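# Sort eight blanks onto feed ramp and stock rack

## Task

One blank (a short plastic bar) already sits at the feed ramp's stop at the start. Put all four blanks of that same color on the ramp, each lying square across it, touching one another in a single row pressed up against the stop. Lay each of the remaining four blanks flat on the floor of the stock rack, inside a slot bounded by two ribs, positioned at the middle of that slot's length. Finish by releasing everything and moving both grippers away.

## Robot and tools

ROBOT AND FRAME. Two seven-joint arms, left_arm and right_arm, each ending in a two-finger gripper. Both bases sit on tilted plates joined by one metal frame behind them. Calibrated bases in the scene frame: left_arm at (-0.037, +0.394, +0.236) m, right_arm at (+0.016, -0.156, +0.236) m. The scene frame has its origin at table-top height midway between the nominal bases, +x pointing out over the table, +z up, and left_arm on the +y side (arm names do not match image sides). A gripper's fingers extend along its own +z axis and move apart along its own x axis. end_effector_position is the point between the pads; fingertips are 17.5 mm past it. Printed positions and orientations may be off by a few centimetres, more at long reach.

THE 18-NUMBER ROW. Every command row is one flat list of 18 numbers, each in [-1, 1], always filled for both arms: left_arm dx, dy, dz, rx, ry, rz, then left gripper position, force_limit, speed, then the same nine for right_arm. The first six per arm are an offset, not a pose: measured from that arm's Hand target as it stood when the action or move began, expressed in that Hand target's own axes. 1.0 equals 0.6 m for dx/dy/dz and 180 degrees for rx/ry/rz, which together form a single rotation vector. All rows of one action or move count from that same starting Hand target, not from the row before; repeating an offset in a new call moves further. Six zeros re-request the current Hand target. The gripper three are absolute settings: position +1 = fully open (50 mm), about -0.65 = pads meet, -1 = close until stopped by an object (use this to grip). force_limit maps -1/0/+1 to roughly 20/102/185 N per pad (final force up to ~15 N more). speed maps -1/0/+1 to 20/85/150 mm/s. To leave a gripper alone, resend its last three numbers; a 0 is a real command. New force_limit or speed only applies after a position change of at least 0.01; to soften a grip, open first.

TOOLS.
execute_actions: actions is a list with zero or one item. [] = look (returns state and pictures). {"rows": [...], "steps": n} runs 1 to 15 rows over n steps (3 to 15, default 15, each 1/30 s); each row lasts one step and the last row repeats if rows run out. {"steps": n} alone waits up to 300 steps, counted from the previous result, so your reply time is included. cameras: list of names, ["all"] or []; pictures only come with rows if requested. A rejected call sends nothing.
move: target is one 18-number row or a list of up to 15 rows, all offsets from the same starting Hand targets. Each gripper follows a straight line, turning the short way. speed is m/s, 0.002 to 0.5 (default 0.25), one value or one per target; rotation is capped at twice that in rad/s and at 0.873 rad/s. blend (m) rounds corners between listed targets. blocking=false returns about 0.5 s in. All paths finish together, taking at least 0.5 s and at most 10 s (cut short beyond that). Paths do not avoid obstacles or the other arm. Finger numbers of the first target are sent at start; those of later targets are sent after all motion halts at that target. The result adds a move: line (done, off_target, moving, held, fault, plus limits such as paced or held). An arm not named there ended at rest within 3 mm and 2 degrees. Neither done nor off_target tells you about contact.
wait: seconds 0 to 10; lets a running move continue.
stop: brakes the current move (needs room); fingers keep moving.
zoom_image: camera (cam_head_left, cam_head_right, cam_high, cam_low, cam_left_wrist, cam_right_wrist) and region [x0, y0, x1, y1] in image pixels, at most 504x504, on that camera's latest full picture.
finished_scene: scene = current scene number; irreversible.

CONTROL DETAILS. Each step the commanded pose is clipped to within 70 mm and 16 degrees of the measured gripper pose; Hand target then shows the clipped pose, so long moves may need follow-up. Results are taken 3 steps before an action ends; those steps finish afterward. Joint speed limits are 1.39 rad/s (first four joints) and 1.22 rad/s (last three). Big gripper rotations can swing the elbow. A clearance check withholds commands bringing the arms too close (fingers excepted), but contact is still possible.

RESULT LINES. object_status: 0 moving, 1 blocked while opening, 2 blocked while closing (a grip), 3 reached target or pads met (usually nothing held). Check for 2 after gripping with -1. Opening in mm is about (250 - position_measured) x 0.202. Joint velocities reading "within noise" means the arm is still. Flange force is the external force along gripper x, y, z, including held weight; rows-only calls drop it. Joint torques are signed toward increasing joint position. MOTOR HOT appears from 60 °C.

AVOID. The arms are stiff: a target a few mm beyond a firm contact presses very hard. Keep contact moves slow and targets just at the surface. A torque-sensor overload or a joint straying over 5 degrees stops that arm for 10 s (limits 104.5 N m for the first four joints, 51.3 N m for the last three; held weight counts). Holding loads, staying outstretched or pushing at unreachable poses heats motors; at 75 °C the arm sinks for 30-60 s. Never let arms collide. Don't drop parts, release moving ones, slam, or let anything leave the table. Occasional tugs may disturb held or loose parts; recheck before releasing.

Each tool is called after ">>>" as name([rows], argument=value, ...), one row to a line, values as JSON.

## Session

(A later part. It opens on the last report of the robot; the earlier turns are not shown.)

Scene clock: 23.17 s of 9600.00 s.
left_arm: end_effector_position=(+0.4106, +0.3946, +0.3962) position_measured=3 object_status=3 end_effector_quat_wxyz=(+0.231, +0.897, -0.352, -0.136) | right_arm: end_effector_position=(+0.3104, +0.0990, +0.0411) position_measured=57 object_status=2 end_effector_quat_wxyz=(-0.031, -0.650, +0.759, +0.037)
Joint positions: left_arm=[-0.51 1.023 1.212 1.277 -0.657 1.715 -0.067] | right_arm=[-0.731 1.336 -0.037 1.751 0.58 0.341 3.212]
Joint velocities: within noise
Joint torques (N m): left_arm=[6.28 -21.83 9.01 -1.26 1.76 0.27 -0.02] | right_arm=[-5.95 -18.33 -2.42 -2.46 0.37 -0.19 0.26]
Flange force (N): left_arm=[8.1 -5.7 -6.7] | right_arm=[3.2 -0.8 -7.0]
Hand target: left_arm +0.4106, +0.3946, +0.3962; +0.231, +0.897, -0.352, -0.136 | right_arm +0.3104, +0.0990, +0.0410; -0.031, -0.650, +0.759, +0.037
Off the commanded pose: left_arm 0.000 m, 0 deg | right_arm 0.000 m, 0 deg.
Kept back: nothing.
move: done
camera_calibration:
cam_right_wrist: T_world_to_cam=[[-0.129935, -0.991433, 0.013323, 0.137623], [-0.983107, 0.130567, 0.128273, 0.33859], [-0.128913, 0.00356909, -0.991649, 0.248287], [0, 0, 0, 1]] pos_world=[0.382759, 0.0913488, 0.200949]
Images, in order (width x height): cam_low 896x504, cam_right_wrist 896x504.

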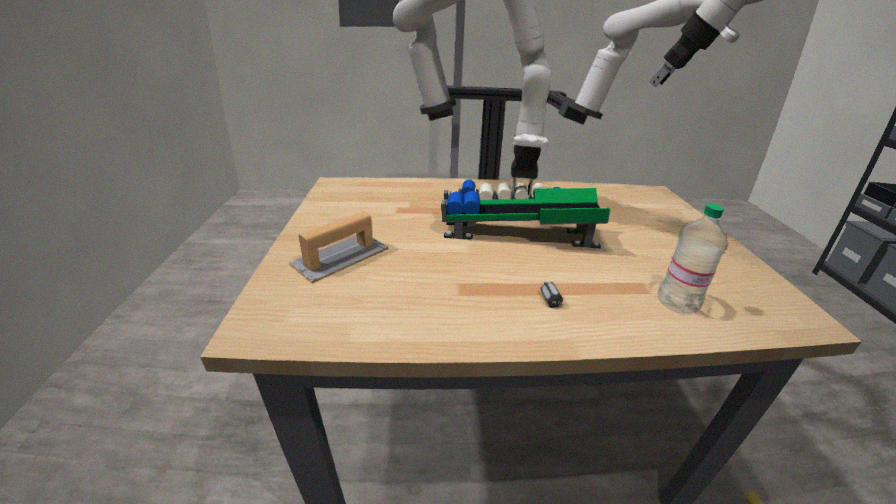

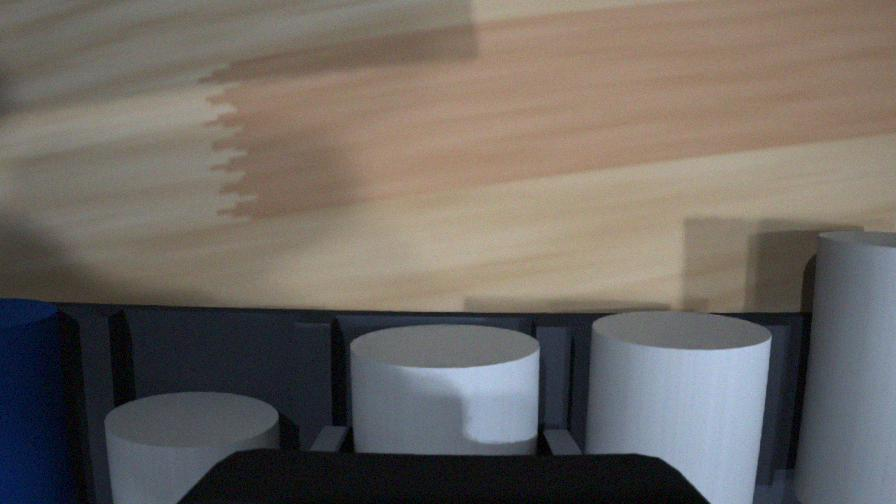

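>>> move([
  [0,0,0,0,0,0,1,-0.8,0,0,0,0,0,0,0,0.82,-0.6,-1],
  [0,0,0,0,0,0,1,-0.8,0,0,0.008,-0.083,0,0,0,0.82,-0.6,-1],
  [0,0,0,0,0,0,1,-0.8,0,-0.0898,0.0445,-0.0945,0.0306,0,0,0.88,-0.6,-1],
], speed=[0.05,0.08,0.15], blend=[0,0.01,0], cameras=["cam_low","cam_right_wrist"])

Scene clock: 26.10 s of 9600.00 s.
left_arm: end_effector_position=(+0.4106, +0.3946, +0.3962) position_measured=3 object_status=3 end_effector_quat_wxyz=(+0.231, +0.897, -0.352, -0.136) | right_arm: end_effector_position=(+0.2978, +0.1555, +0.1000) position_measured=21 object_status=3 end_effector_quat_wxyz=(+0.000, -0.651, +0.759, +0.000)
Joint positions: left_arm=[-0.51 1.023 1.212 1.277 -0.657 1.715 -0.067] | right_arm=[-0.93 1.247 -0.028 1.732 0.531 0.434 3.089]
Joint velocities: within noise
Joint torques (N m): left_arm=[6.28 -21.83 9.05 -1.26 1.79 0.28 -0.07] | right_arm=[-5.97 -20.3 -2.58 -3.28 0.29 0.14 0.24]
Flange force (N): left_arm=[8.1 -5.6 -6.6] | right_arm=[1.9 -3.0 -1.6]
Hand target: left_arm +0.4106, +0.3946, +0.3962; +0.231, +0.897, -0.352, -0.136 | right_arm +0.2978, +0.1555, +0.1000; +0.000, -0.651, +0.759, +0.000
Off the commanded pose: left_arm 0.000 m, 0 deg | right_arm 0.000 m, 0 deg.
Kept back: nothing.
move: done
camera_calibration:
cam_right_wrist: T_world_to_cam=[[-0.131382, -0.991209, 0.0155997, 0.191333], [-0.99074, 0.131831, 0.0324769, 0.322885], [-0.0342479, -0.0111883, -0.999351, 0.279797], [0, 0, 0, 1]] pos_world=[0.354615, 0.150215, 0.266144]
Images, in order (width x height): cam_low 896x504, cam_right_wrist 896x504.

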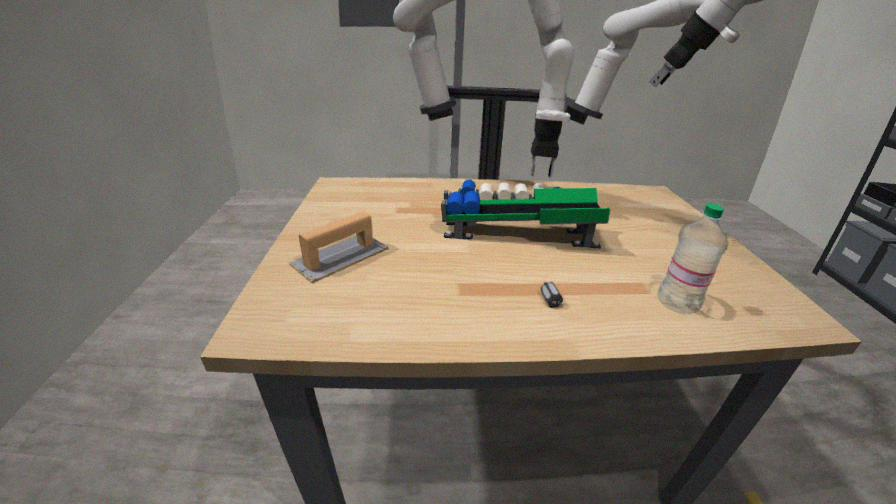

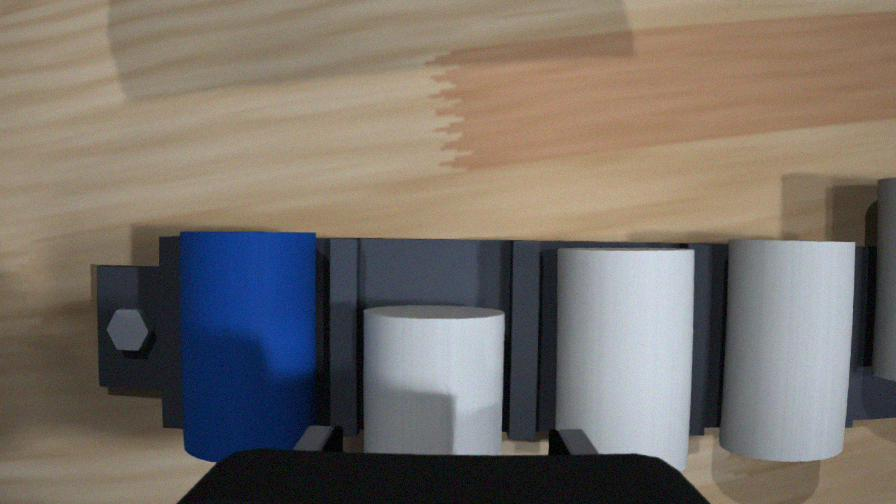

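>>> move([
  [0,0,0,0,0,0,1,-0.8,0,-0.0025,-0.0008,0.085,0,0,0,0.88,-0.6,-1],
  [0,0,0,0,0,0,1,-0.8,0,-0.0025,-0.0008,0.1033,0,0,0,0.88,-0.6,-1],
  [0,0,0,0,0,0,1,-0.8,0,-0.0025,-0.0008,0.1033,0,0,0,-1,-0.6,-0.6],
  [0,0,0,0,0,0,1,-0.8,0,-0.0025,-0.0008,0.0957,0,0,0,-1,-0.6,-0.6],
  [0,0,0,0,0,0,1,-0.8,0,-0.0025,-0.0358,0.0957,0,0,0,-1,-0.6,-0.6],
  [0,0,0,0,0,0,1,-0.8,0,-0.0025,-0.0358,0.1025,0,0,0,-1,-0.6,-0.6],
], speed=[0.12,0.06,0.05,0.05,0.06,0.04], cameras=["cam_low","cam_right_wrist"])

Scene clock: 29.50 s of 9600.00 s.
left_arm: end_effector_position=(+0.4106, +0.3946, +0.3962) position_measured=3 object_status=3 end_effector_quat_wxyz=(+0.231, +0.897, -0.352, -0.136) | right_arm: end_effector_position=(+0.3192, +0.1537, +0.0386) position_measured=57 object_status=2 end_effector_quat_wxyz=(+0.000, -0.651, +0.759, +0.000)
Joint positions: left_arm=[-0.51 1.023 1.212 1.277 -0.657 1.715 -0.067] | right_arm=[-0.885 1.385 0.003 1.641 0.564 0.375 3.108]
Joint velocities: within noise
Joint torques (N m): left_arm=[6.29 -21.8 8.99 -1.3 1.77 0.3 -0.04] | right_arm=[-6.33 -21.72 -2.44 -2.9 0.3 0.16 0.19]
Flange force (N): left_arm=[7.9 -5.5 -6.5] | right_arm=[1.9 -2.9 -0.3]
Hand target: left_arm +0.4106, +0.3946, +0.3962; +0.231, +0.897, -0.352, -0.136 | right_arm +0.3193, +0.1537, +0.0385; +0.000, -0.651, +0.759, +0.000
Off the commanded pose: left_arm 0.000 m, 0 deg | right_arm 0.000 m, 0 deg.
Kept back: nothing.
move: done
camera_calibration:
cam_right_wrist: T_world_to_cam=[[-0.131447, -0.991201, 0.015552, 0.193378], [-0.99073, 0.131894, 0.032512, 0.346335], [-0.0342771, -0.0111343, -0.99935, 0.219139], [0, 0, 0, 1]] pos_world=[0.376055, 0.148437, 0.204729]
Images, in order (width x height): cam_low 896x504, cam_right_wrist 896x504.

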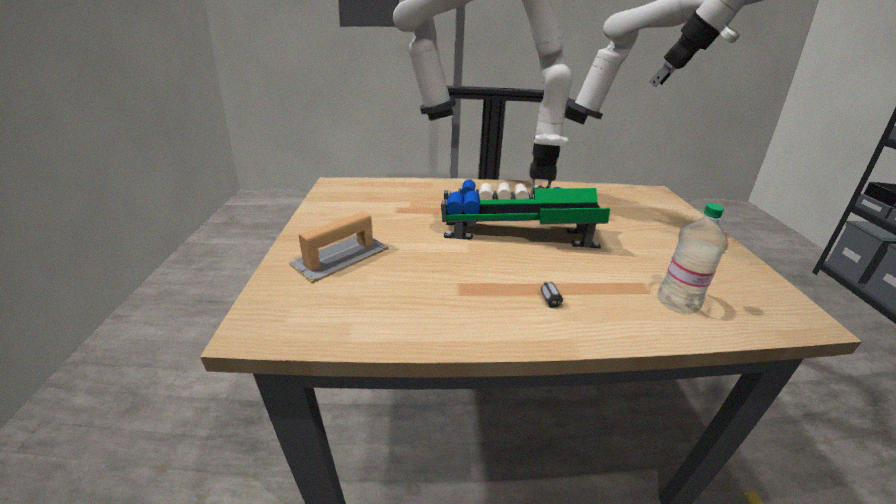

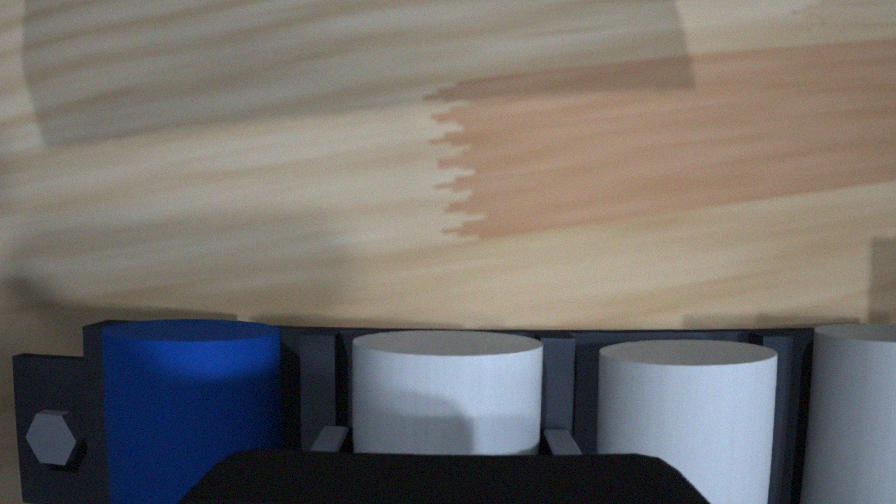

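>>> execute_actions(actions=[], cameras=["cam_right_wrist"])

Scene clock: 30.27 s of 9600.00 s.
left_arm: end_effector_position=(+0.4106, +0.3946, +0.3962) position_measured=3 object_status=3 end_effector_quat_wxyz=(+0.231, +0.897, -0.352, -0.136) | right_arm: end_effector_position=(+0.3193, +0.1537, +0.0385) position_measured=57 object_status=2 end_effector_quat_wxyz=(+0.000, -0.651, +0.759, +0.000)
Joint positions: left_arm=[-0.51 1.023 1.212 1.277 -0.657 1.715 -0.067] | right_arm=[-0.885 1.385 0.003 1.641 0.564 0.375 3.108]
Joint velocities: within noise
Joint torques (N m): left_arm=[6.3 -21.83 8.88 -1.32 1.76 0.27 -0.02] | right_arm=[-6.36 -21.51 -2.43 -2.86 0.27 0.13 0.25]
Flange force (N): left_arm=[7.7 -5.5 -6.5] | right_arm=[1.9 -3.0 -0.7]
Hand target: left_arm +0.4106, +0.3946, +0.3962; +0.231, +0.897, -0.352, -0.136 | right_arm +0.3193, +0.1537, +0.0385; +0.000, -0.651, +0.759, +0.000
Off the commanded pose: left_arm 0.000 m, 0 deg | right_arm 0.000 m, 0 deg.
Steps of this call (1-23: nothing new was sent). Readings (end_effector_position of left_arm | right_arm; what the end effector reports):
1: (+0.4106, +0.3946, +0.3962) | (+0.3192, +0.1537, +0.0386) | left_arm position_measured=3 object_status=3 | right_arm position_measured=57 object_status=2
2: (+0.4106, +0.3946, +0.3962) | (+0.3193, +0.1537, +0.0386) | left_arm position_measured=3 object_status=3 | right_arm position_measured=57 object_status=2
4: (+0.4106, +0.3946, +0.3962) | (+0.3193, +0.1537, +0.0385) | left_arm position_measured=3 object_status=3 | right_arm position_measured=57 object_status=2
8: (+0.4106, +0.3946, +0.3962) | (+0.3193, +0.1537, +0.0385) | left_arm position_measured=3 object_status=3 | right_arm position_measured=57 object_status=2
23: the state above
camera_calibration:
cam_right_wrist: T_world_to_cam=[[-0.13143, -0.991202, 0.0156135, 0.193345], [-0.990733, 0.13188, 0.0324829, 0.346398], [-0.0342563, -0.0111996, -0.99935, 0.219063], [0, 0, 0, 1]] pos_world=[0.376103, 0.148415, 0.20465]
Images, in order (width x height): cam_right_wrist 896x504.

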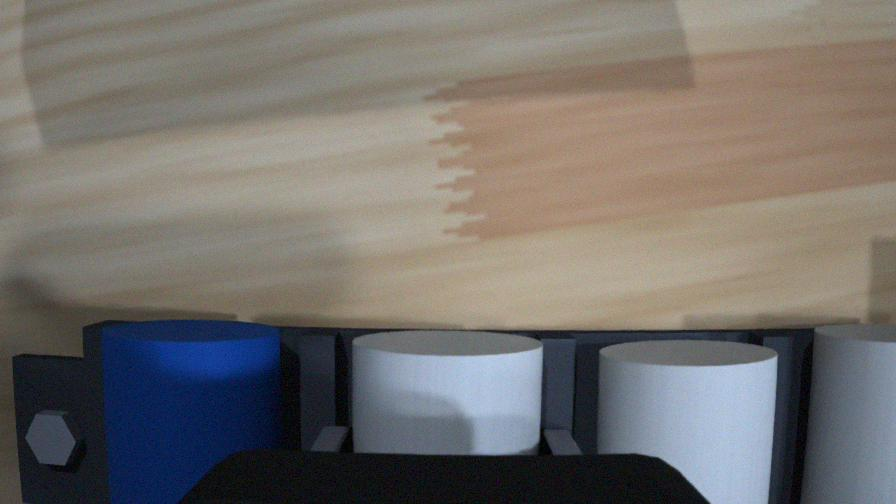

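>>> move([
  [0,0,0,0,0,0,1,-0.8,0,0,0,-0.1025,0,0,0,0.82,-0.6,-1],
  [0,0,0,0,0,0,1,-0.8,0,0.27,-0.0334,-0.1025,0,0,0,0.88,-0.6,-1],
], speed=[0.08,0.25], cameras=["cam_right_wrist"])

Scene clock: 33.30 s of 9600.00 s.
left_arm: end_effector_position=(+0.4106, +0.3946, +0.3962) position_measured=3 object_status=3 end_effector_quat_wxyz=(+0.231, +0.897, -0.352, -0.136) | right_arm: end_effector_position=(+0.3142, -0.0095, +0.1000) position_measured=21 object_status=3 end_effector_quat_wxyz=(+0.000, -0.651, +0.759, +0.000)
Joint positions: left_arm=[-0.51 1.023 1.212 1.277 -0.657 1.715 -0.067] | right_arm=[-0.803 1.142 0.203 2.114 0.697 0.077 3.142]
Joint velocities: within noise
Joint torques (N m): left_arm=[6.29 -21.85 8.99 -1.26 1.77 0.25 -0.06] | right_arm=[-6.07 -16.47 -1.08 -0.41 0.26 0.13 0.25]
Flange force (N): left_arm=[8.1 -5.7 -6.7] | right_arm=[2.3 -4.0 -1.8]
Hand target: left_arm +0.4106, +0.3946, +0.3962; +0.231, +0.897, -0.352, -0.136 | right_arm +0.3142, -0.0095, +0.1000; +0.000, -0.651, +0.759, +0.000
Off the commanded pose: left_arm 0.000 m, 0 deg | right_arm 0.000 m, 0 deg.
Kept back: nothing.
move: done
camera_calibration:
cam_right_wrist: T_world_to_cam=[[-0.131436, -0.991202, 0.0155654, 0.0299961], [-0.990733, 0.131884, 0.0324679, 0.360876], [-0.034235, -0.0111537, -0.999352, 0.278454], [0, 0, 0, 1]] pos_world=[0.371008, -0.0147558, 0.266089]
Images, in order (width x height): cam_right_wrist 896x504.

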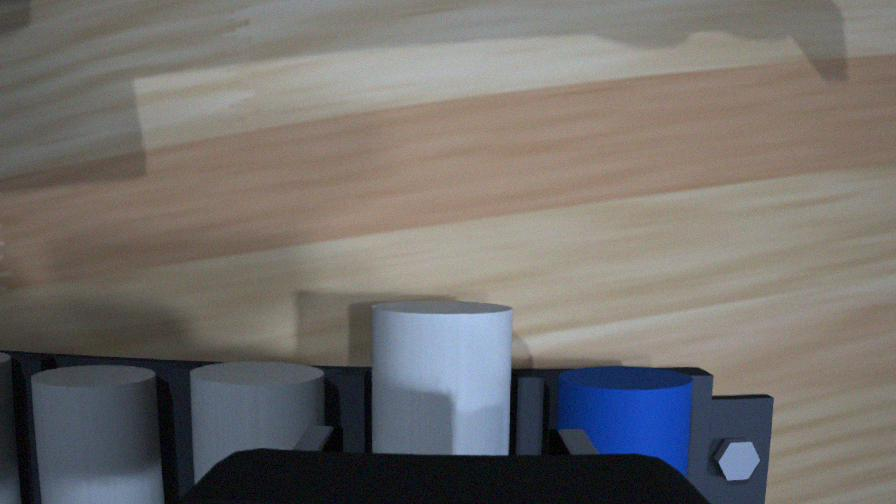

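>>> move([
  [0,0,0,0,0,0,1,-0.8,0,0,0,0.0633,0,0,0,0.88,-0.6,-1],
  [0,0,0,0,0,0,1,-0.8,0,0,0,0.1033,0,0,0,-1,-0.6,-0.6],
  [0,0,0,0,0,0,1,-0.8,0,0,0,0.0958,0,0,0,-1,-0.6,-0.6],
  [0,0,0,0,0,0,1,-0.8,0,0,0.0333,0.0958,0,0,0,-1,-0.6,-0.6],
  [0,0,0,0,0,0,1,-0.8,0,0,0.0333,0.1024,0,0,0,-1,-0.6,-0.6],
], speed=[0.12,0.06,0.05,0.06,0.03], cameras=["cam_right_wrist"])

Scene clock: 36.70 s of 9600.00 s.
left_arm: end_effector_position=(+0.4106, +0.3946, +0.3962) position_measured=3 object_status=3 end_effector_quat_wxyz=(+0.231, +0.897, -0.352, -0.136) | right_arm: end_effector_position=(+0.2945, -0.0064, +0.0386) position_measured=57 object_status=2 end_effector_quat_wxyz=(+0.000, -0.651, +0.759, +0.000)
Joint positions: left_arm=[-0.51 1.023 1.212 1.277 -0.657 1.715 -0.067] | right_arm=[-0.896 1.346 0.303 2.1 0.65 -0.13 3.107]
Joint velocities: left_arm=[within noise] | right_arm=[-0.003 0.004 0.002 -0.002 -0.003 -0.005 -0.002]
Joint torques (N m): left_arm=[6.26 -21.85 8.97 -1.31 1.81 0.26 -0.05] | right_arm=[-5.62 -16.42 0.19 1.12 0.28 0.26 0.29]
Flange force (N): left_arm=[8.0 -5.6 -6.5] | right_arm=[1.8 -3.8 -2.8]
Hand target: left_arm +0.4106, +0.3946, +0.3962; +0.231, +0.897, -0.352, -0.136 | right_arm +0.2944, -0.0064, +0.0385; +0.000, -0.651, +0.759, +0.000
Off the commanded pose: left_arm 0.000 m, 0 deg | right_arm 0.000 m, 0 deg.
Kept back: nothing.
move: done
camera_calibration:
cam_right_wrist: T_world_to_cam=[[-0.131414, -0.991205, 0.0155978, 0.0314108], [-0.990734, 0.131864, 0.0325411, 0.342927], [-0.0343117, -0.0111769, -0.999349, 0.216518], [0, 0, 0, 1]] pos_world=[0.351306, -0.0116651, 0.204728]
Images, in order (width x height): cam_right_wrist 896x504.

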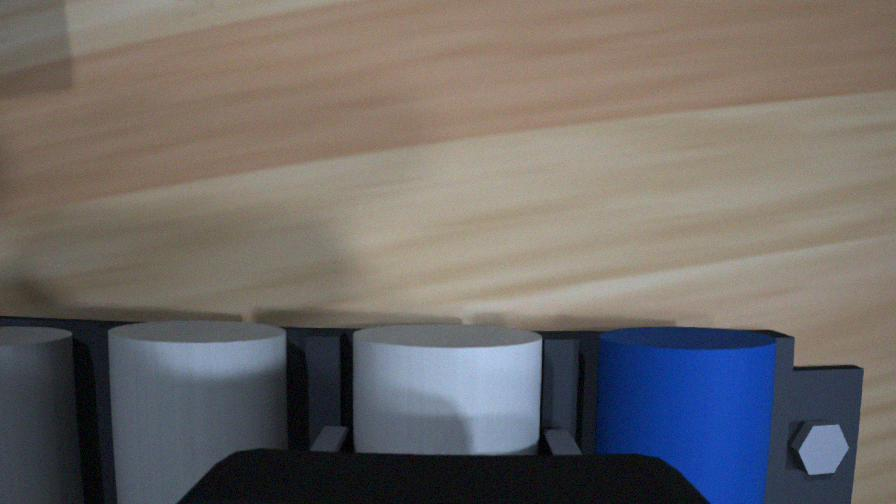

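>>> move([
  [0,0,0,0,0,0,1,-0.8,0,0,0,-0.1025,0,0,0,0.82,-0.6,-1],
  [0,0,0,0,0,0,1,-0.8,0,0.09,0,-0.1025,0,0,0,0.88,-0.6,-1],
], speed=[0.08,0.2], cameras=["cam_right_wrist"])

>>> zoom_image(camera="cam_right_wrist", region=[200, 252, 704, 504])

Scene clock: 39.47 s of 9600.00 s.
left_arm: end_effector_position=(+0.4106, +0.3946, +0.3962) position_measured=3 object_status=3 end_effector_quat_wxyz=(+0.231, +0.897, -0.352, -0.136) | right_arm: end_effector_position=(+0.2861, -0.0598, +0.1000) position_measured=21 object_status=3 end_effector_quat_wxyz=(+0.000, -0.651, +0.759, +0.000)
Joint positions: left_arm=[-0.51 1.023 1.212 1.277 -0.657 1.715 -0.067] | right_arm=[-0.868 1.173 0.37 2.284 0.705 -0.161 3.163]
Joint velocities: within noise
Joint torques (N m): left_arm=[6.29 -21.83 8.95 -1.21 1.78 0.28 -0.04] | right_arm=[-5.72 -14.75 0.09 1.3 0.25 0.14 0.25]
Flange force (N): left_arm=[8.2 -5.7 -6.8] | right_arm=[2.5 -4.8 -2.2]
Hand target: left_arm +0.4106, +0.3946, +0.3962; +0.231, +0.897, -0.352, -0.136 | right_arm +0.2861, -0.0598, +0.1000; +0.000, -0.651, +0.759, +0.000
Off the commanded pose: left_arm 0.000 m, 0 deg | right_arm 0.000 m, 0 deg.
Kept back: nothing.
move: done
camera_calibration:
cam_right_wrist: T_world_to_cam=[[-0.131428, -0.991203, 0.0156086, -0.0235619], [-0.990733, 0.131877, 0.0324882, 0.339722], [-0.0342608, -0.0111941, -0.99935, 0.276958], [0, 0, 0, 1]] pos_world=[0.342966, -0.065056, 0.266109]
Images, in order (width x height): cam_right_wrist 896x504.

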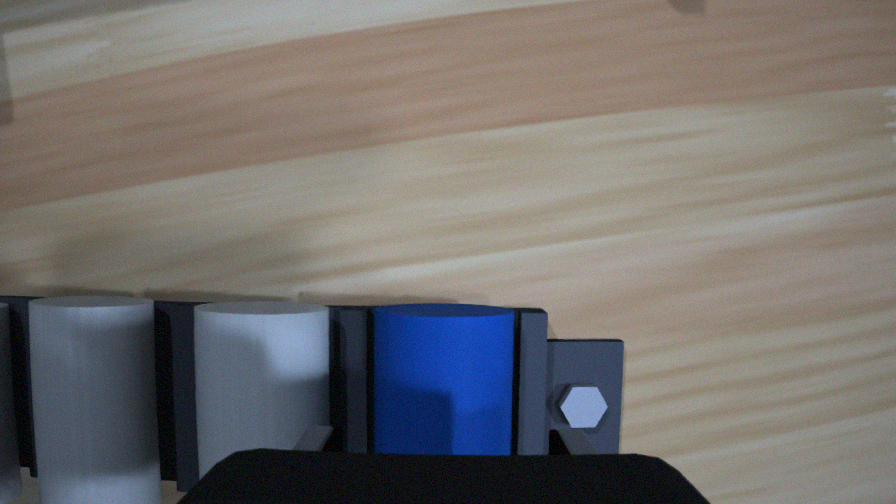

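Scaled by 1.000.

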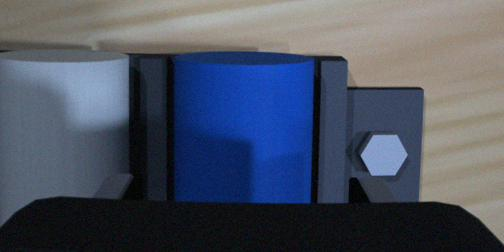

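>>> move([
  [0,0,0,0,0,0,1,-0.8,0,0,0,0.0633,0,0,0,0.88,-0.6,-1],
  [0,0,0,0,0,0,1,-0.8,0,0,0,0.1042,0,0,0,-1,-0.6,-0.6],
  [0,0,0,0,0,0,1,-0.8,0,0,0,-0.0917,0,0,0,-1,-0.6,-0.6],
  [0,0,0,0,0,0,1,-0.8,0,-0.1242,-0.3684,-0.0917,0,0,-0.0122,-1,-0.6,-0.6],
], speed=[0.12,0.06,0.15,0.25], blend=[0,0,0.02,0], cameras=["cam_right_wrist"])

Scene clock: 44.13 s of 9600.00 s.
left_arm: end_effector_position=(+0.4106, +0.3946, +0.3962) position_measured=3 object_status=3 end_effector_quat_wxyz=(+0.231, +0.897, -0.352, -0.136) | right_arm: end_effector_position=(+0.5159, -0.0201, +0.1551) position_measured=57 object_status=2 end_effector_quat_wxyz=(+0.000, -0.665, +0.747, +0.000)
Joint positions: left_arm=[-0.51 1.023 1.212 1.277 -0.657 1.715 -0.067] | right_arm=[-0.347 1.075 -0.129 1.523 0.595 0.733 3.684]
Joint velocities: left_arm=[within noise] | right_arm=[0.003 0.004 -0.003 -0.011 -0.004 0.012 0.006]
Joint torques (N m): left_arm=[6.24 -21.81 9.03 -1.26 1.78 0.26 -0.03] | right_arm=[-8.32 -21.6 -4.19 -5.35 0.34 -0.07 0.25]
Flange force (N): left_arm=[8.2 -5.7 -6.7] | right_arm=[3.6 -0.6 -1.2]
Hand target: left_arm +0.4106, +0.3946, +0.3962; +0.231, +0.897, -0.352, -0.136 | right_arm +0.5160, -0.0201, +0.1551; +0.000, -0.665, +0.747, +0.000
Off the commanded pose: left_arm 0.000 m, 0 deg | right_arm 0.000 m, 0 deg.
Kept back: nothing.
move: done
camera_calibration:
cam_right_wrist: T_world_to_cam=[[-0.0934269, -0.995507, 0.0154128, 0.0254315], [-0.995065, 0.0938828, 0.0321314, 0.561848], [-0.033434, -0.0123348, -0.999365, 0.339946], [0, 0, 0, 1]] pos_world=[0.572817, -0.0232375, 0.321285]
Images, in order (width x height): cam_right_wrist 896x504.

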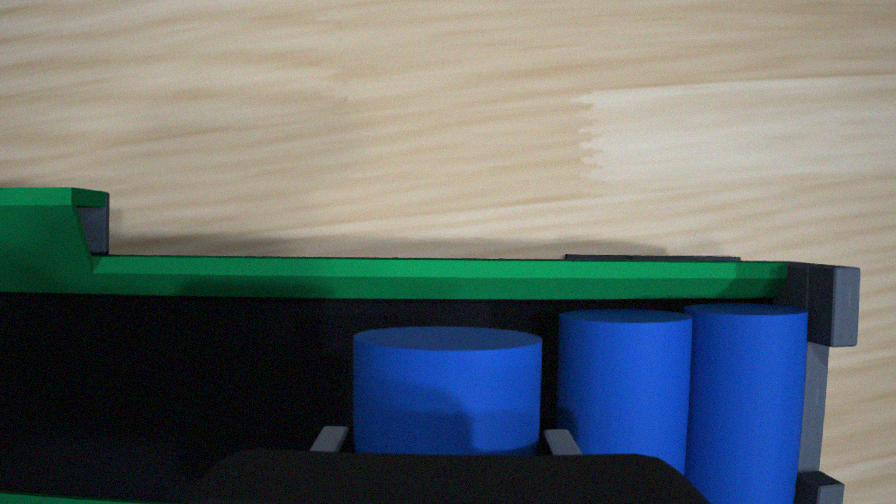

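>>> move([
  [0,0,0,0,0,0,1,-0.8,0,0.0017,0.0025,0.07,0,0,0,-1,-0.6,-0.6],
  [0,0,0,0,0,0,1,-0.8,0,0.0017,0.0025,0.0945,0,0,0,-1,-0.6,-0.6],
], speed=[0.12,0.05], blend=[0.004,0], cameras=["cam_right_wrist","cam_low"])

Scene clock: 46.13 s of 9600.00 s.
left_arm: end_effector_position=(+0.4106, +0.3946, +0.3962) position_measured=3 object_status=3 end_effector_quat_wxyz=(+0.231, +0.897, -0.352, -0.136) | right_arm: end_effector_position=(+0.5144, -0.0209, +0.0985) position_measured=57 object_status=2 end_effector_quat_wxyz=(+0.000, -0.665, +0.747, +0.000)
Joint positions: left_arm=[-0.51 1.023 1.212 1.277 -0.657 1.715 -0.067] | right_arm=[-0.339 1.18 -0.092 1.509 0.633 0.637 3.657]
Joint velocities: within noise
Joint torques (N m): left_arm=[6.24 -21.86 8.99 -1.28 1.76 0.26 -0.07] | right_arm=[-8.39 -22.43 -4.04 -4.58 0.43 0.24 0.23]
Flange force (N): left_arm=[8.2 -5.6 -6.6] | right_arm=[3.3 -0.5 0.1]
Hand target: left_arm +0.4106, +0.3946, +0.3962; +0.231, +0.897, -0.352, -0.136 | right_arm +0.5144, -0.0209, +0.0984; +0.000, -0.665, +0.747, +0.000
Off the commanded pose: left_arm 0.000 m, 0 deg | right_arm 0.000 m, 0 deg.
Kept back: nothing.
move: done; blend cut to 0 m at target 1
camera_calibration:
cam_right_wrist: T_world_to_cam=[[-0.0933596, -0.995511, 0.0155675, 0.0253268], [-0.995059, 0.0938249, 0.0324647, 0.562212], [-0.0337796, -0.0124597, -0.999352, 0.28348], [0, 0, 0, 1]] pos_world=[0.571374, -0.0240043, 0.26465]
Images, in order (width x height): cam_low 896x504, cam_right_wrist 896x504.

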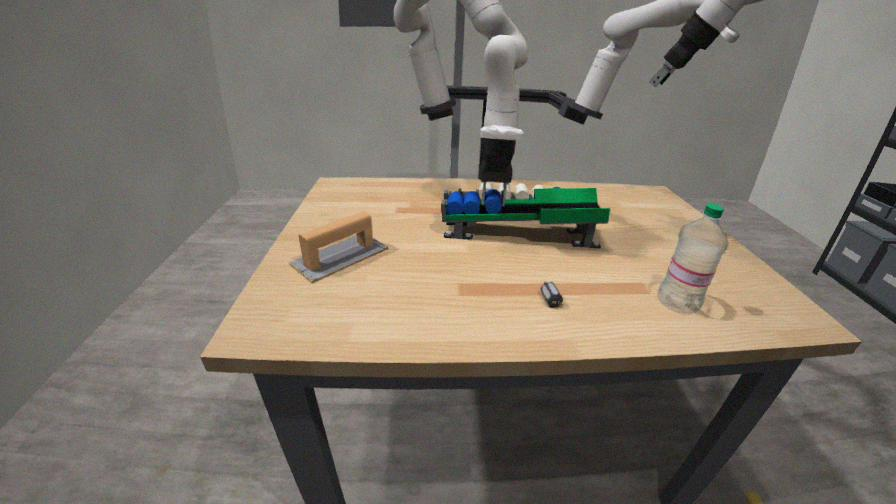

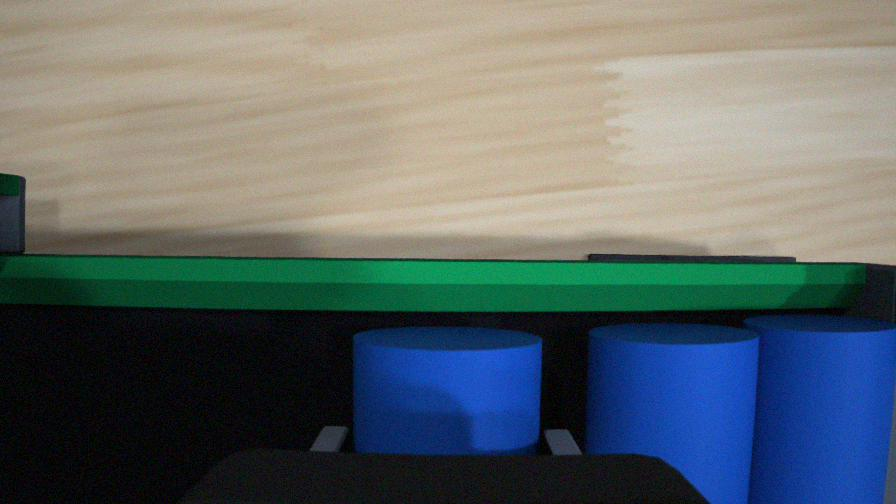

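>>> move(target=[0,0,0,0,0,0,1,-0.8,0,0,0,0.0045,0,0,0,-1,-0.6,-0.6], speed=0.03, cameras=[])

>>> move(target=[0,0,0,0,0,0,1,-0.8,0,0,0,0.0017,0,0,0,-1,-0.6,-0.6], speed=0.03, cameras=[])

Scene clock: 47.07 s of 9600.00 s.
left_arm: end_effector_position=(+0.4106, +0.3946, +0.3962) position_measured=3 object_status=3 end_effector_quat_wxyz=(+0.231, +0.897, -0.352, -0.136) | right_arm: end_effector_position=(+0.5144, -0.0209, +0.0957) position_measured=57 object_status=2 end_effector_quat_wxyz=(+0.000, -0.665, +0.747, +0.000)
Joint positions: left_arm=[-0.51 1.023 1.212 1.277 -0.657 1.715 -0.067] | right_arm=[-0.339 1.185 -0.09 1.507 0.634 0.633 3.655]
Joint velocities: within noise
Joint torques (N m): left_arm=[6.27 -21.82 9.02 -1.2 1.74 0.28 -0.06] | right_arm=[-8.38 -22.17 -3.98 -4.44 0.3 0.09 0.24]
Flange force (N): left_arm=[8.3 -5.7 -6.8] | right_arm=[3.2 -1.0 -0.5]
Hand target: left_arm +0.4106, +0.3946, +0.3962; +0.231, +0.897, -0.352, -0.136 | right_arm +0.5144, -0.0209, +0.0957; +0.000, -0.665, +0.747, +0.000
Off the commanded pose: left_arm 0.000 m, 0 deg | right_arm 0.000 m, 0 deg.
Kept back: nothing.
move: done
No camera images: "cameras" was empty.

Scene clock: 47.77 s of 9600.00 s.
left_arm: end_effector_position=(+0.4106, +0.3946, +0.3962) position_measured=3 object_status=3 end_effector_quat_wxyz=(+0.231, +0.897, -0.352, -0.136) | right_arm: end_effector_position=(+0.5144, -0.0209, +0.0947) position_measured=57 object_status=2 end_effector_quat_wxyz=(+0.000, -0.665, +0.747, +0.000)
Joint positions: left_arm=[-0.51 1.023 1.212 1.277 -0.657 1.715 -0.067] | right_arm=[-0.339 1.187 -0.09 1.506 0.635 0.631 3.655]
Joint velocities: within noise
Joint torques (N m): left_arm=[6.31 -21.85 9 -1.24 1.73 0.26 -0.05] | right_arm=[-8.4 -22.24 -3.98 -4.44 0.28 0.12 0.26]
Flange force (N): left_arm=[8.0 -5.7 -6.7] | right_arm=[3.2 -0.9 -0.4]
Hand target: left_arm +0.4106, +0.3946, +0.3962; +0.231, +0.897, -0.352, -0.136 | right_arm +0.5144, -0.0209, +0.0947; +0.000, -0.665, +0.747, +0.000
Off the commanded pose: left_arm 0.000 m, 0 deg | right_arm 0.000 m, 0 deg.
Kept back: nothing.
move: done
No camera images: "cameras" was empty.

>>> move(target=[0,0,0,0,0,0,1,-0.8,0,0,0,0.002,0,0,0,-1,-0.6,-0.6], speed=0.03, cameras=[])

Scene clock: 49.90 s of 9600.00 s.
left_arm: end_effector_position=(+0.4106, +0.3946, +0.3962) position_measured=3 object_status=3 end_effector_quat_wxyz=(+0.231, +0.897, -0.352, -0.136) | right_arm: end_effector_position=(+0.5144, -0.0209, +0.0935) position_measured=57 object_status=2 end_effector_quat_wxyz=(+0.000, -0.665, +0.747, +0.000)
Joint positions: left_arm=[-0.51 1.023 1.212 1.277 -0.657 1.715 -0.067] | right_arm=[-0.339 1.189 -0.089 1.506 0.636 0.629 3.655]
Joint velocities: within noise
Joint torques (N m): left_arm=[6.26 -21.83 9.05 -1.31 1.78 0.31 -0.06] | right_arm=[-5.3 -13.15 -1.68 -6.8 1.51 -3.04 0.25]
Flange force (N): left_arm=[8.0 -5.5 -6.4] | right_arm=[7.5 8.5 -27.0]
Hand target: left_arm +0.4106, +0.3946, +0.3962; +0.231, +0.897, -0.352, -0.136 | right_arm +0.5144, -0.0209, +0.0935; +0.000, -0.665, +0.747, +0.000
Off the commanded pose: left_arm 0.000 m, 0 deg | right_arm 0.000 m, 0 deg.
Kept back: nothing.
move: done
No camera images: "cameras" was empty.

>>> move([
  [0,0,0,0,0,0,1,-0.8,0,0,0,-0.0008,0,0,0,0.82,-0.6,-1],
  [0,0,0,0,0,0,1,-0.8,0,0,0,-0.08,0,0,0,0.82,-0.6,-1],
  [0,0,0,0,0,0,1,-0.8,0,-0.03,0.06,-0.119,0,0,0,0.82,-0.6,-1],
  [0,0,0,0,0,0,1,-0.8,0,-0.3415,0.3528,-0.119,0,0,0.0122,0.82,-0.6,-1],
  [0,0,0,0,0,0,1,-0.8,0,-0.3415,0.3528,-0.0108,0,0,0.0122,0.88,-0.6,-1],
], speed=[0.03,0.08,0.2,0.3,0.2], blend=[0,0.01,0.02,0.02,0], cameras=["cam_right_wrist","cam_low"])

>>> zoom_image(camera="cam_low", region=[400, 160, 640, 260])

Scene clock: 53.83 s of 9600.00 s.
left_arm: end_effector_position=(+0.4106, +0.3946, +0.3962) position_measured=3 object_status=3 end_effector_quat_wxyz=(+0.231, +0.897, -0.352, -0.136) | right_arm: end_effector_position=(+0.3278, +0.2071, +0.1000) position_measured=21 object_status=3 end_effector_quat_wxyz=(+0.000, -0.651, +0.759, +0.000)
Joint positions: left_arm=[-0.51 1.023 1.212 1.277 -0.657 1.715 -0.067] | right_arm=[-0.886 1.314 -0.114 1.5 0.539 0.616 3.13]
Joint velocities: within noise
Joint torques (N m): left_arm=[6.3 -21.85 9.07 -1.28 1.8 0.27 -0.07] | right_arm=[-6.39 -22.34 -3.36 -4.48 0.31 0.13 0.27]
Flange force (N): left_arm=[8.1 -5.7 -6.5] | right_arm=[2.0 -2.5 -1.3]
Hand target: left_arm +0.4106, +0.3946, +0.3962; +0.231, +0.897, -0.352, -0.136 | right_arm +0.3278, +0.2071, +0.1000; +0.000, -0.651, +0.759, +0.000
Off the commanded pose: left_arm 0.000 m, 0 deg | right_arm 0.000 m, 0 deg.
Kept back: nothing.
move: done
camera_calibration:
cam_right_wrist: T_world_to_cam=[[-0.131409, -0.991206, 0.0155859, 0.246422], [-0.990737, 0.131857, 0.0324754, 0.345828], [-0.0342449, -0.011174, -0.999351, 0.281385], [0, 0, 0, 1]] pos_world=[0.384642, 0.201799, 0.266131]
Images, in order (width x height): cam_low 896x504, cam_right_wrist 896x504.

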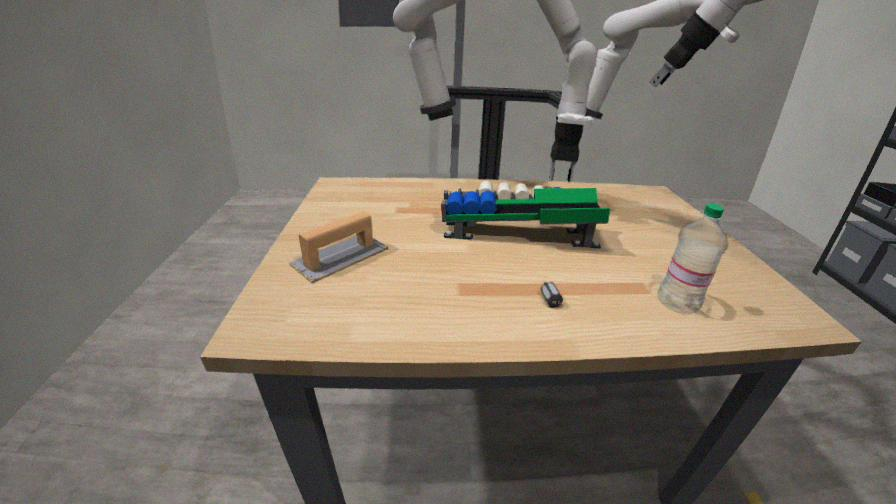

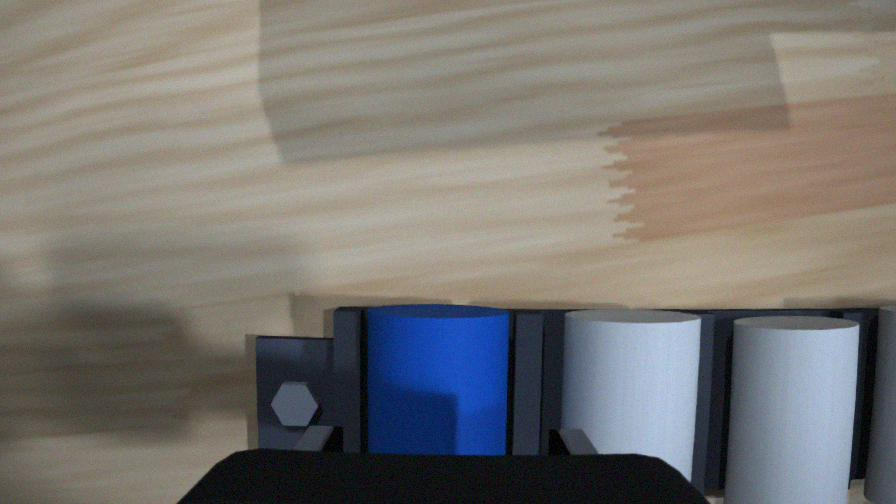

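Scaled by 2.100 from the camera's 896x504 image, which has a finer 1280x720 frame.

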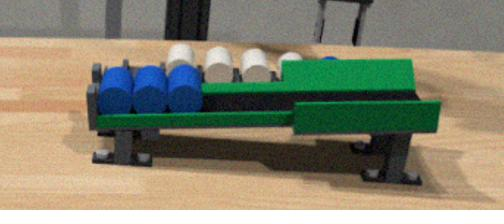

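>>> move([
  [0,0,0,0,0,0,1,-0.8,0,-0.001,0,0.0633,0,0,0,0.88,-0.6,-1],
  [0,0,0,0,0,0,1,-0.8,0,-0.001,0,0.1042,0,0,0,-1,-0.6,-0.6],
  [0,0,0,0,0,0,1,-0.8,0,-0.001,0,-0.0917,0,0,0,-1,-0.6,-0.6],
  [0,0,0,0,0,0,1,-0.8,0,0.276,-0.1775,-0.0917,0,0,-0.006,-1,-0.6,-0.6],
  [0,0,0,0,0,0,1,-0.8,0,0.2624,-0.3622,-0.0917,0,0,-0.0122,-1,-0.6,-0.6],
], speed=[0.12,0.06,0.15,0.28,0.25], blend=[0,0,0.02,0.04,0], cameras=["cam_right_wrist"])

Scene clock: 67.80 s of 9600.00 s.
left_arm: end_effector_position=(+0.4106, +0.3946, +0.3962) position_measured=3 object_status=3 end_effector_quat_wxyz=(+0.231, +0.897, -0.352, -0.136) | right_arm: end_effector_position=(+0.5183, +0.0181, +0.1550) position_measured=57 object_status=2 end_effector_quat_wxyz=(+0.000, -0.665, +0.747, +0.000)
Joint positions: left_arm=[-0.51 1.023 1.212 1.277 -0.657 1.715 -0.067] | right_arm=[-0.401 1.119 -0.141 1.446 0.576 0.778 3.657]
Joint velocities: left_arm=[within noise] | right_arm=[0.003 0.004 -0.002 -0.009 0 0.009 0.006]
Joint torques (N m): left_arm=[6.23 -21.79 9 -1.27 1.76 0.29 -0.02] | right_arm=[-8.44 -22.72 -4.2 -5.69 0.37 0.06 0.34]
Flange force (N): left_arm=[8.1 -5.6 -6.7] | right_arm=[3.2 -0.5 -0.2]
Hand target: left_arm +0.4106, +0.3946, +0.3962; +0.231, +0.897, -0.352, -0.136 | right_arm +0.5184, +0.0181, +0.1550; +0.000, -0.665, +0.747, +0.000
Off the commanded pose: left_arm 0.000 m, 0 deg | right_arm 0.000 m, 0 deg.
Kept back: nothing.
move: done
camera_calibration:
cam_right_wrist: T_world_to_cam=[[-0.0933939, -0.995509, 0.0154999, 0.06365], [-0.995063, 0.0938545, 0.0322631, 0.560609], [-0.0335729, -0.0124102, -0.999359, 0.340448], [0, 0, 0, 1]] pos_world=[0.575215, 0.0149735, 0.321157]
Images, in order (width x height): cam_right_wrist 896x504.

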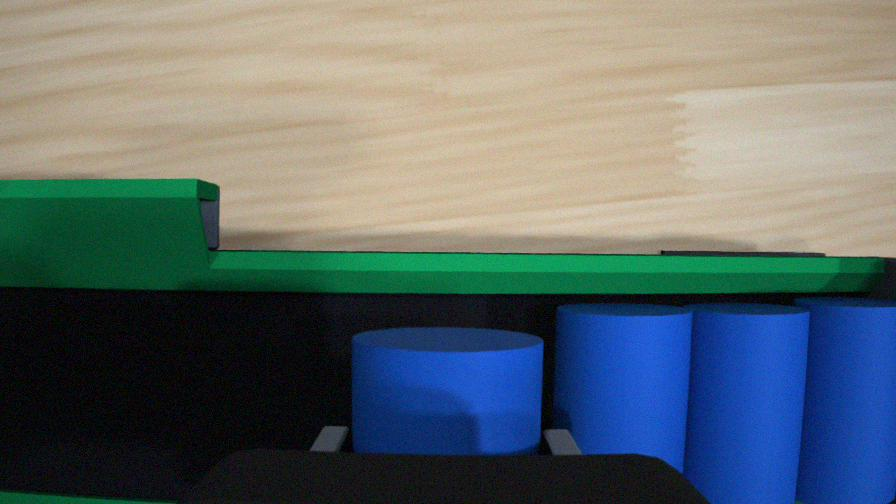

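>>> move([
  [0,0,0,0,0,0,1,-0.8,0,0,0,0.065,0,0,0,-1,-0.6,-0.6],
  [0,0,0,0,0,0,1,-0.8,0,0,0,0.0892,0,0,0,-1,-0.6,-0.6],
  [0,0,0,0,0,0,1,-0.8,0,0,0,0.0923,0,0,0,-1,-0.6,-0.6],
], speed=[0.12,0.05,0.02], blend=[0.004,0,0], cameras=["cam_right_wrist"])

Scene clock: 69.57 s of 9600.00 s.
left_arm: end_effector_position=(+0.4106, +0.3946, +0.3962) position_measured=3 object_status=3 end_effector_quat_wxyz=(+0.231, +0.897, -0.352, -0.136) | right_arm: end_effector_position=(+0.5184, +0.0181, +0.0997) position_measured=57 object_status=2 end_effector_quat_wxyz=(+0.000, -0.665, +0.747, +0.000)
Joint positions: left_arm=[-0.51 1.023 1.212 1.277 -0.657 1.715 -0.067] | right_arm=[-0.391 1.221 -0.111 1.424 0.608 0.693 3.637]
Joint velocities: within noise
Joint torques (N m): left_arm=[6.26 -21.82 9.02 -1.25 1.77 0.28 -0.03] | right_arm=[-8.47 -23.05 -4.09 -5.24 0.25 0.21 0.27]
Flange force (N): left_arm=[8.2 -5.7 -6.7] | right_arm=[4.0 0.5 -0.2]
Hand target: left_arm +0.4106, +0.3946, +0.3962; +0.231, +0.897, -0.352, -0.136 | right_arm +0.5184, +0.0181, +0.0996; +0.000, -0.665, +0.747, +0.000
Off the commanded pose: left_arm 0.000 m, 0 deg | right_arm 0.000 m, 0 deg.
Kept back: nothing.
move: done; blend cut to 0 m at target 1
camera_calibration:
cam_right_wrist: T_world_to_cam=[[-0.0933213, -0.995514, 0.0156074, 0.0645139], [-0.995063, 0.093788, 0.0324681, 0.56248], [-0.0337862, -0.0125003, -0.999351, 0.285285], [0, 0, 0, 1]] pos_world=[0.575362, 0.0150368, 0.26583]
Images, in order (width x height): cam_right_wrist 896x504.

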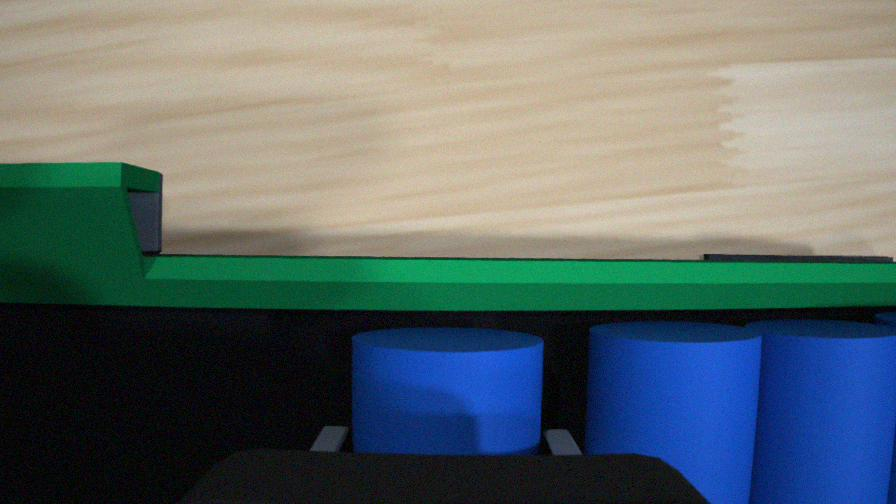

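>>> move(target=[0,0,0,0,0,0,1,-0.8,0,0,0,0.0023,0,0,0,-1,-0.6,-0.6], speed=0.03, cameras=[])

Scene clock: 70.50 s of 9600.00 s.
left_arm: end_effector_position=(+0.4106, +0.3946, +0.3962) position_measured=3 object_status=3 end_effector_quat_wxyz=(+0.231, +0.897, -0.352, -0.136) | right_arm: end_effector_position=(+0.5184, +0.0181, +0.0982) position_measured=57 object_status=2 end_effector_quat_wxyz=(+0.000, -0.665, +0.747, +0.000)
Joint positions: left_arm=[-0.51 1.023 1.212 1.277 -0.657 1.715 -0.067] | right_arm=[-0.391 1.224 -0.111 1.423 0.609 0.69 3.636]
Joint velocities: within noise
Joint torques (N m): left_arm=[6.27 -21.82 9.07 -1.26 1.79 0.32 -0.01] | right_arm=[-8.48 -22.97 -4.05 -4.89 0.3 0.09 0.26]
Flange force (N): left_arm=[8.1 -5.7 -6.6] | right_arm=[3.0 -1.0 -0.4]
Hand target: left_arm +0.4106, +0.3946, +0.3962; +0.231, +0.897, -0.352, -0.136 | right_arm +0.5184, +0.0181, +0.0982; +0.000, -0.665, +0.747, +0.000
Off the commanded pose: left_arm 0.000 m, 0 deg | right_arm 0.000 m, 0 deg.
Kept back: nothing.
move: done
No camera images: "cameras" was empty.

>>> move(target=[0,0,0,0,0,0,1,-0.8,0,0,0,0.0013,0,0,0,-1,-0.6,-0.6], speed=0.03, cameras=[])

Scene clock: 71.43 s of 9600.00 s.
left_arm: end_effector_position=(+0.4106, +0.3946, +0.3962) position_measured=3 object_status=3 end_effector_quat_wxyz=(+0.231, +0.897, -0.352, -0.136) | right_arm: end_effector_position=(+0.5184, +0.0181, +0.0975) position_measured=57 object_status=2 end_effector_quat_wxyz=(+0.000, -0.665, +0.747, +0.000)
Joint positions: left_arm=[-0.51 1.023 1.212 1.277 -0.657 1.715 -0.067] | right_arm=[-0.391 1.225 -0.11 1.423 0.609 0.689 3.636]
Joint velocities: within noise
Joint torques (N m): left_arm=[6.27 -21.83 8.98 -1.33 1.76 0.29 -0.05] | right_arm=[-8.47 -22.95 -4.07 -4.84 0.27 0.12 0.23]
Flange force (N): left_arm=[7.9 -5.5 -6.4] | right_arm=[3.0 -1.1 -0.3]
Hand target: left_arm +0.4106, +0.3946, +0.3962; +0.231, +0.897, -0.352, -0.136 | right_arm +0.5184, +0.0181, +0.0974; +0.000, -0.665, +0.747, +0.000
Off the commanded pose: left_arm 0.000 m, 0 deg | right_arm 0.000 m, 0 deg.
Kept back: nothing.
move: done
No camera images: "cameras" was empty.

>>> move(target=[0,0,0,0,0,0,1,-0.8,0,0,0,0.0013,0,0,0,-1,-0.6,-0.6], speed=0.03, cameras=[])

Scene clock: 72.37 s of 9600.00 s.
left_arm: end_effector_position=(+0.4106, +0.3946, +0.3962) position_measured=3 object_status=3 end_effector_quat_wxyz=(+0.231, +0.897, -0.352, -0.136) | right_arm: end_effector_position=(+0.5184, +0.0181, +0.0967) position_measured=57 object_status=2 end_effector_quat_wxyz=(+0.000, -0.665, +0.747, +0.000)
Joint positions: left_arm=[-0.51 1.023 1.212 1.277 -0.657 1.715 -0.067] | right_arm=[-0.391 1.227 -0.11 1.423 0.61 0.688 3.636]
Joint velocities: within noise
Joint torques (N m): left_arm=[6.26 -21.82 9.02 -1.29 1.77 0.27 -0.04] | right_arm=[-8.47 -22.97 -4.04 -4.8 0.28 0.11 0.24]
Flange force (N): left_arm=[8.0 -5.6 -6.6] | right_arm=[2.9 -1.2 -0.3]
Hand target: left_arm +0.4106, +0.3946, +0.3962; +0.231, +0.897, -0.352, -0.136 | right_arm +0.5184, +0.0181, +0.0967; +0.000, -0.665, +0.747, +0.000
Off the commanded pose: left_arm 0.000 m, 0 deg | right_arm 0.000 m, 0 deg.
Kept back: nothing.
move: done
No camera images: "cameras" was empty.

>>> move(target=[0,0,0,0,0,0,1,-0.8,0,0,0,0.0013,0,0,0,-1,-0.6,-0.6], speed=0.03, cameras=["cam_low","cam_right_wrist"])

>>> zoom_image(camera="cam_low", region=[420, 170, 560, 250])

Scene clock: 73.30 s of 9600.00 s.
left_arm: end_effector_position=(+0.4106, +0.3946, +0.3962) position_measured=3 object_status=3 end_effector_quat_wxyz=(+0.231, +0.897, -0.352, -0.136) | right_arm: end_effector_position=(+0.5184, +0.0182, +0.0959) position_measured=57 object_status=2 end_effector_quat_wxyz=(+0.000, -0.665, +0.747, +0.000)
Joint positions: left_arm=[-0.51 1.023 1.212 1.277 -0.657 1.715 -0.067] | right_arm=[-0.391 1.228 -0.109 1.422 0.61 0.687 3.636]
Joint velocities: within noise
Joint torques (N m): left_arm=[6.31 -21.78 9.01 -1.31 1.8 0.29 -0.08] | right_arm=[-7.33 -19.29 -3.22 -5.41 0.71 -1 0.27]
Flange force (N): left_arm=[7.8 -5.4 -6.4] | right_arm=[4.9 2.3 -10.1]
Hand target: left_arm +0.4106, +0.3946, +0.3962; +0.231, +0.897, -0.352, -0.136 | right_arm +0.5184, +0.0181, +0.0959; +0.000, -0.665, +0.747, +0.000
Off the commanded pose: left_arm 0.000 m, 0 deg | right_arm 0.000 m, 0 deg.
Kept back: nothing.
move: done
camera_calibration:
cam_right_wrist: T_world_to_cam=[[-0.0933432, -0.995512, 0.0155606, 0.0646122], [-0.995062, 0.0938081, 0.0324434, 0.562618], [-0.0337575, -0.0124554, -0.999352, 0.281516], [0, 0, 0, 1]] pos_world=[0.575374, 0.0150506, 0.262076]
Images, in order (width x height): cam_low 896x504, cam_right_wrist 896x504.

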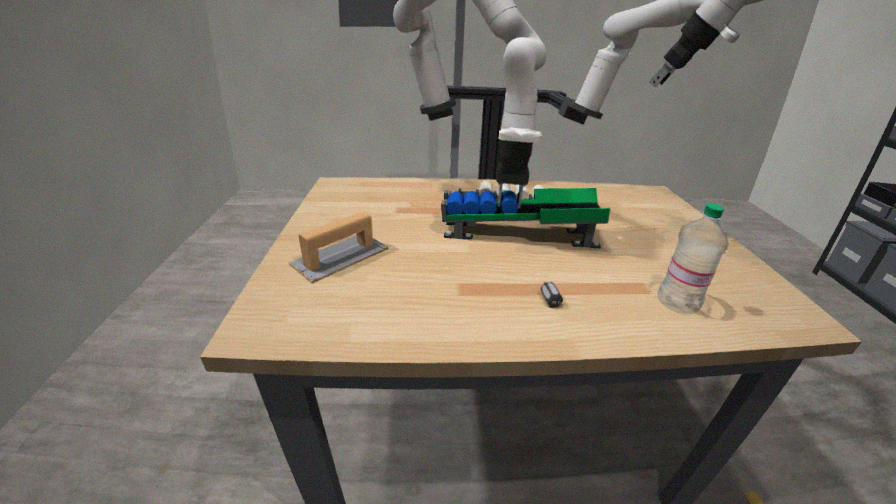

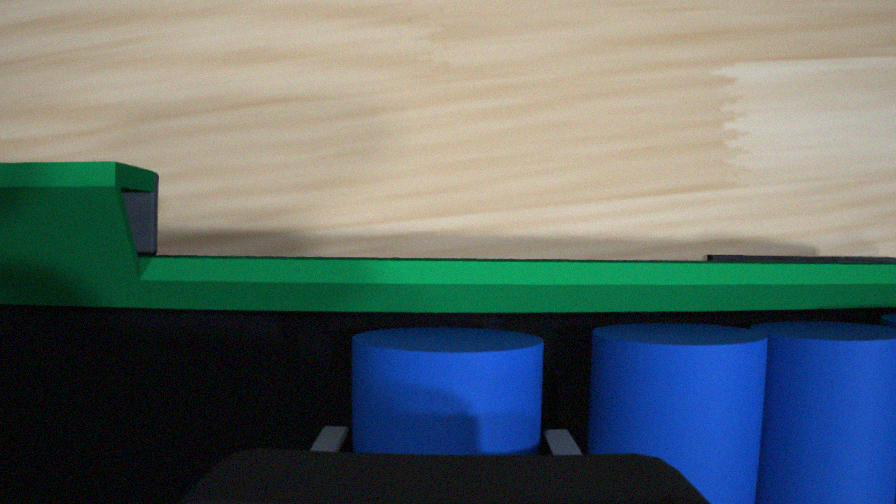

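Scaled by 3.600 from the camera's 896x504 image, which has a finer 1280x720 frame.

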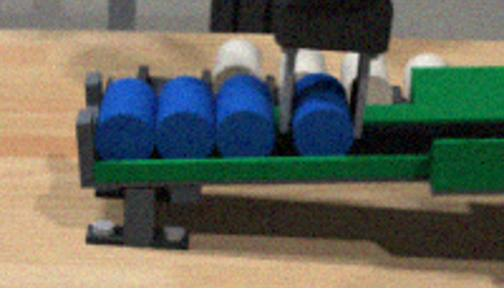

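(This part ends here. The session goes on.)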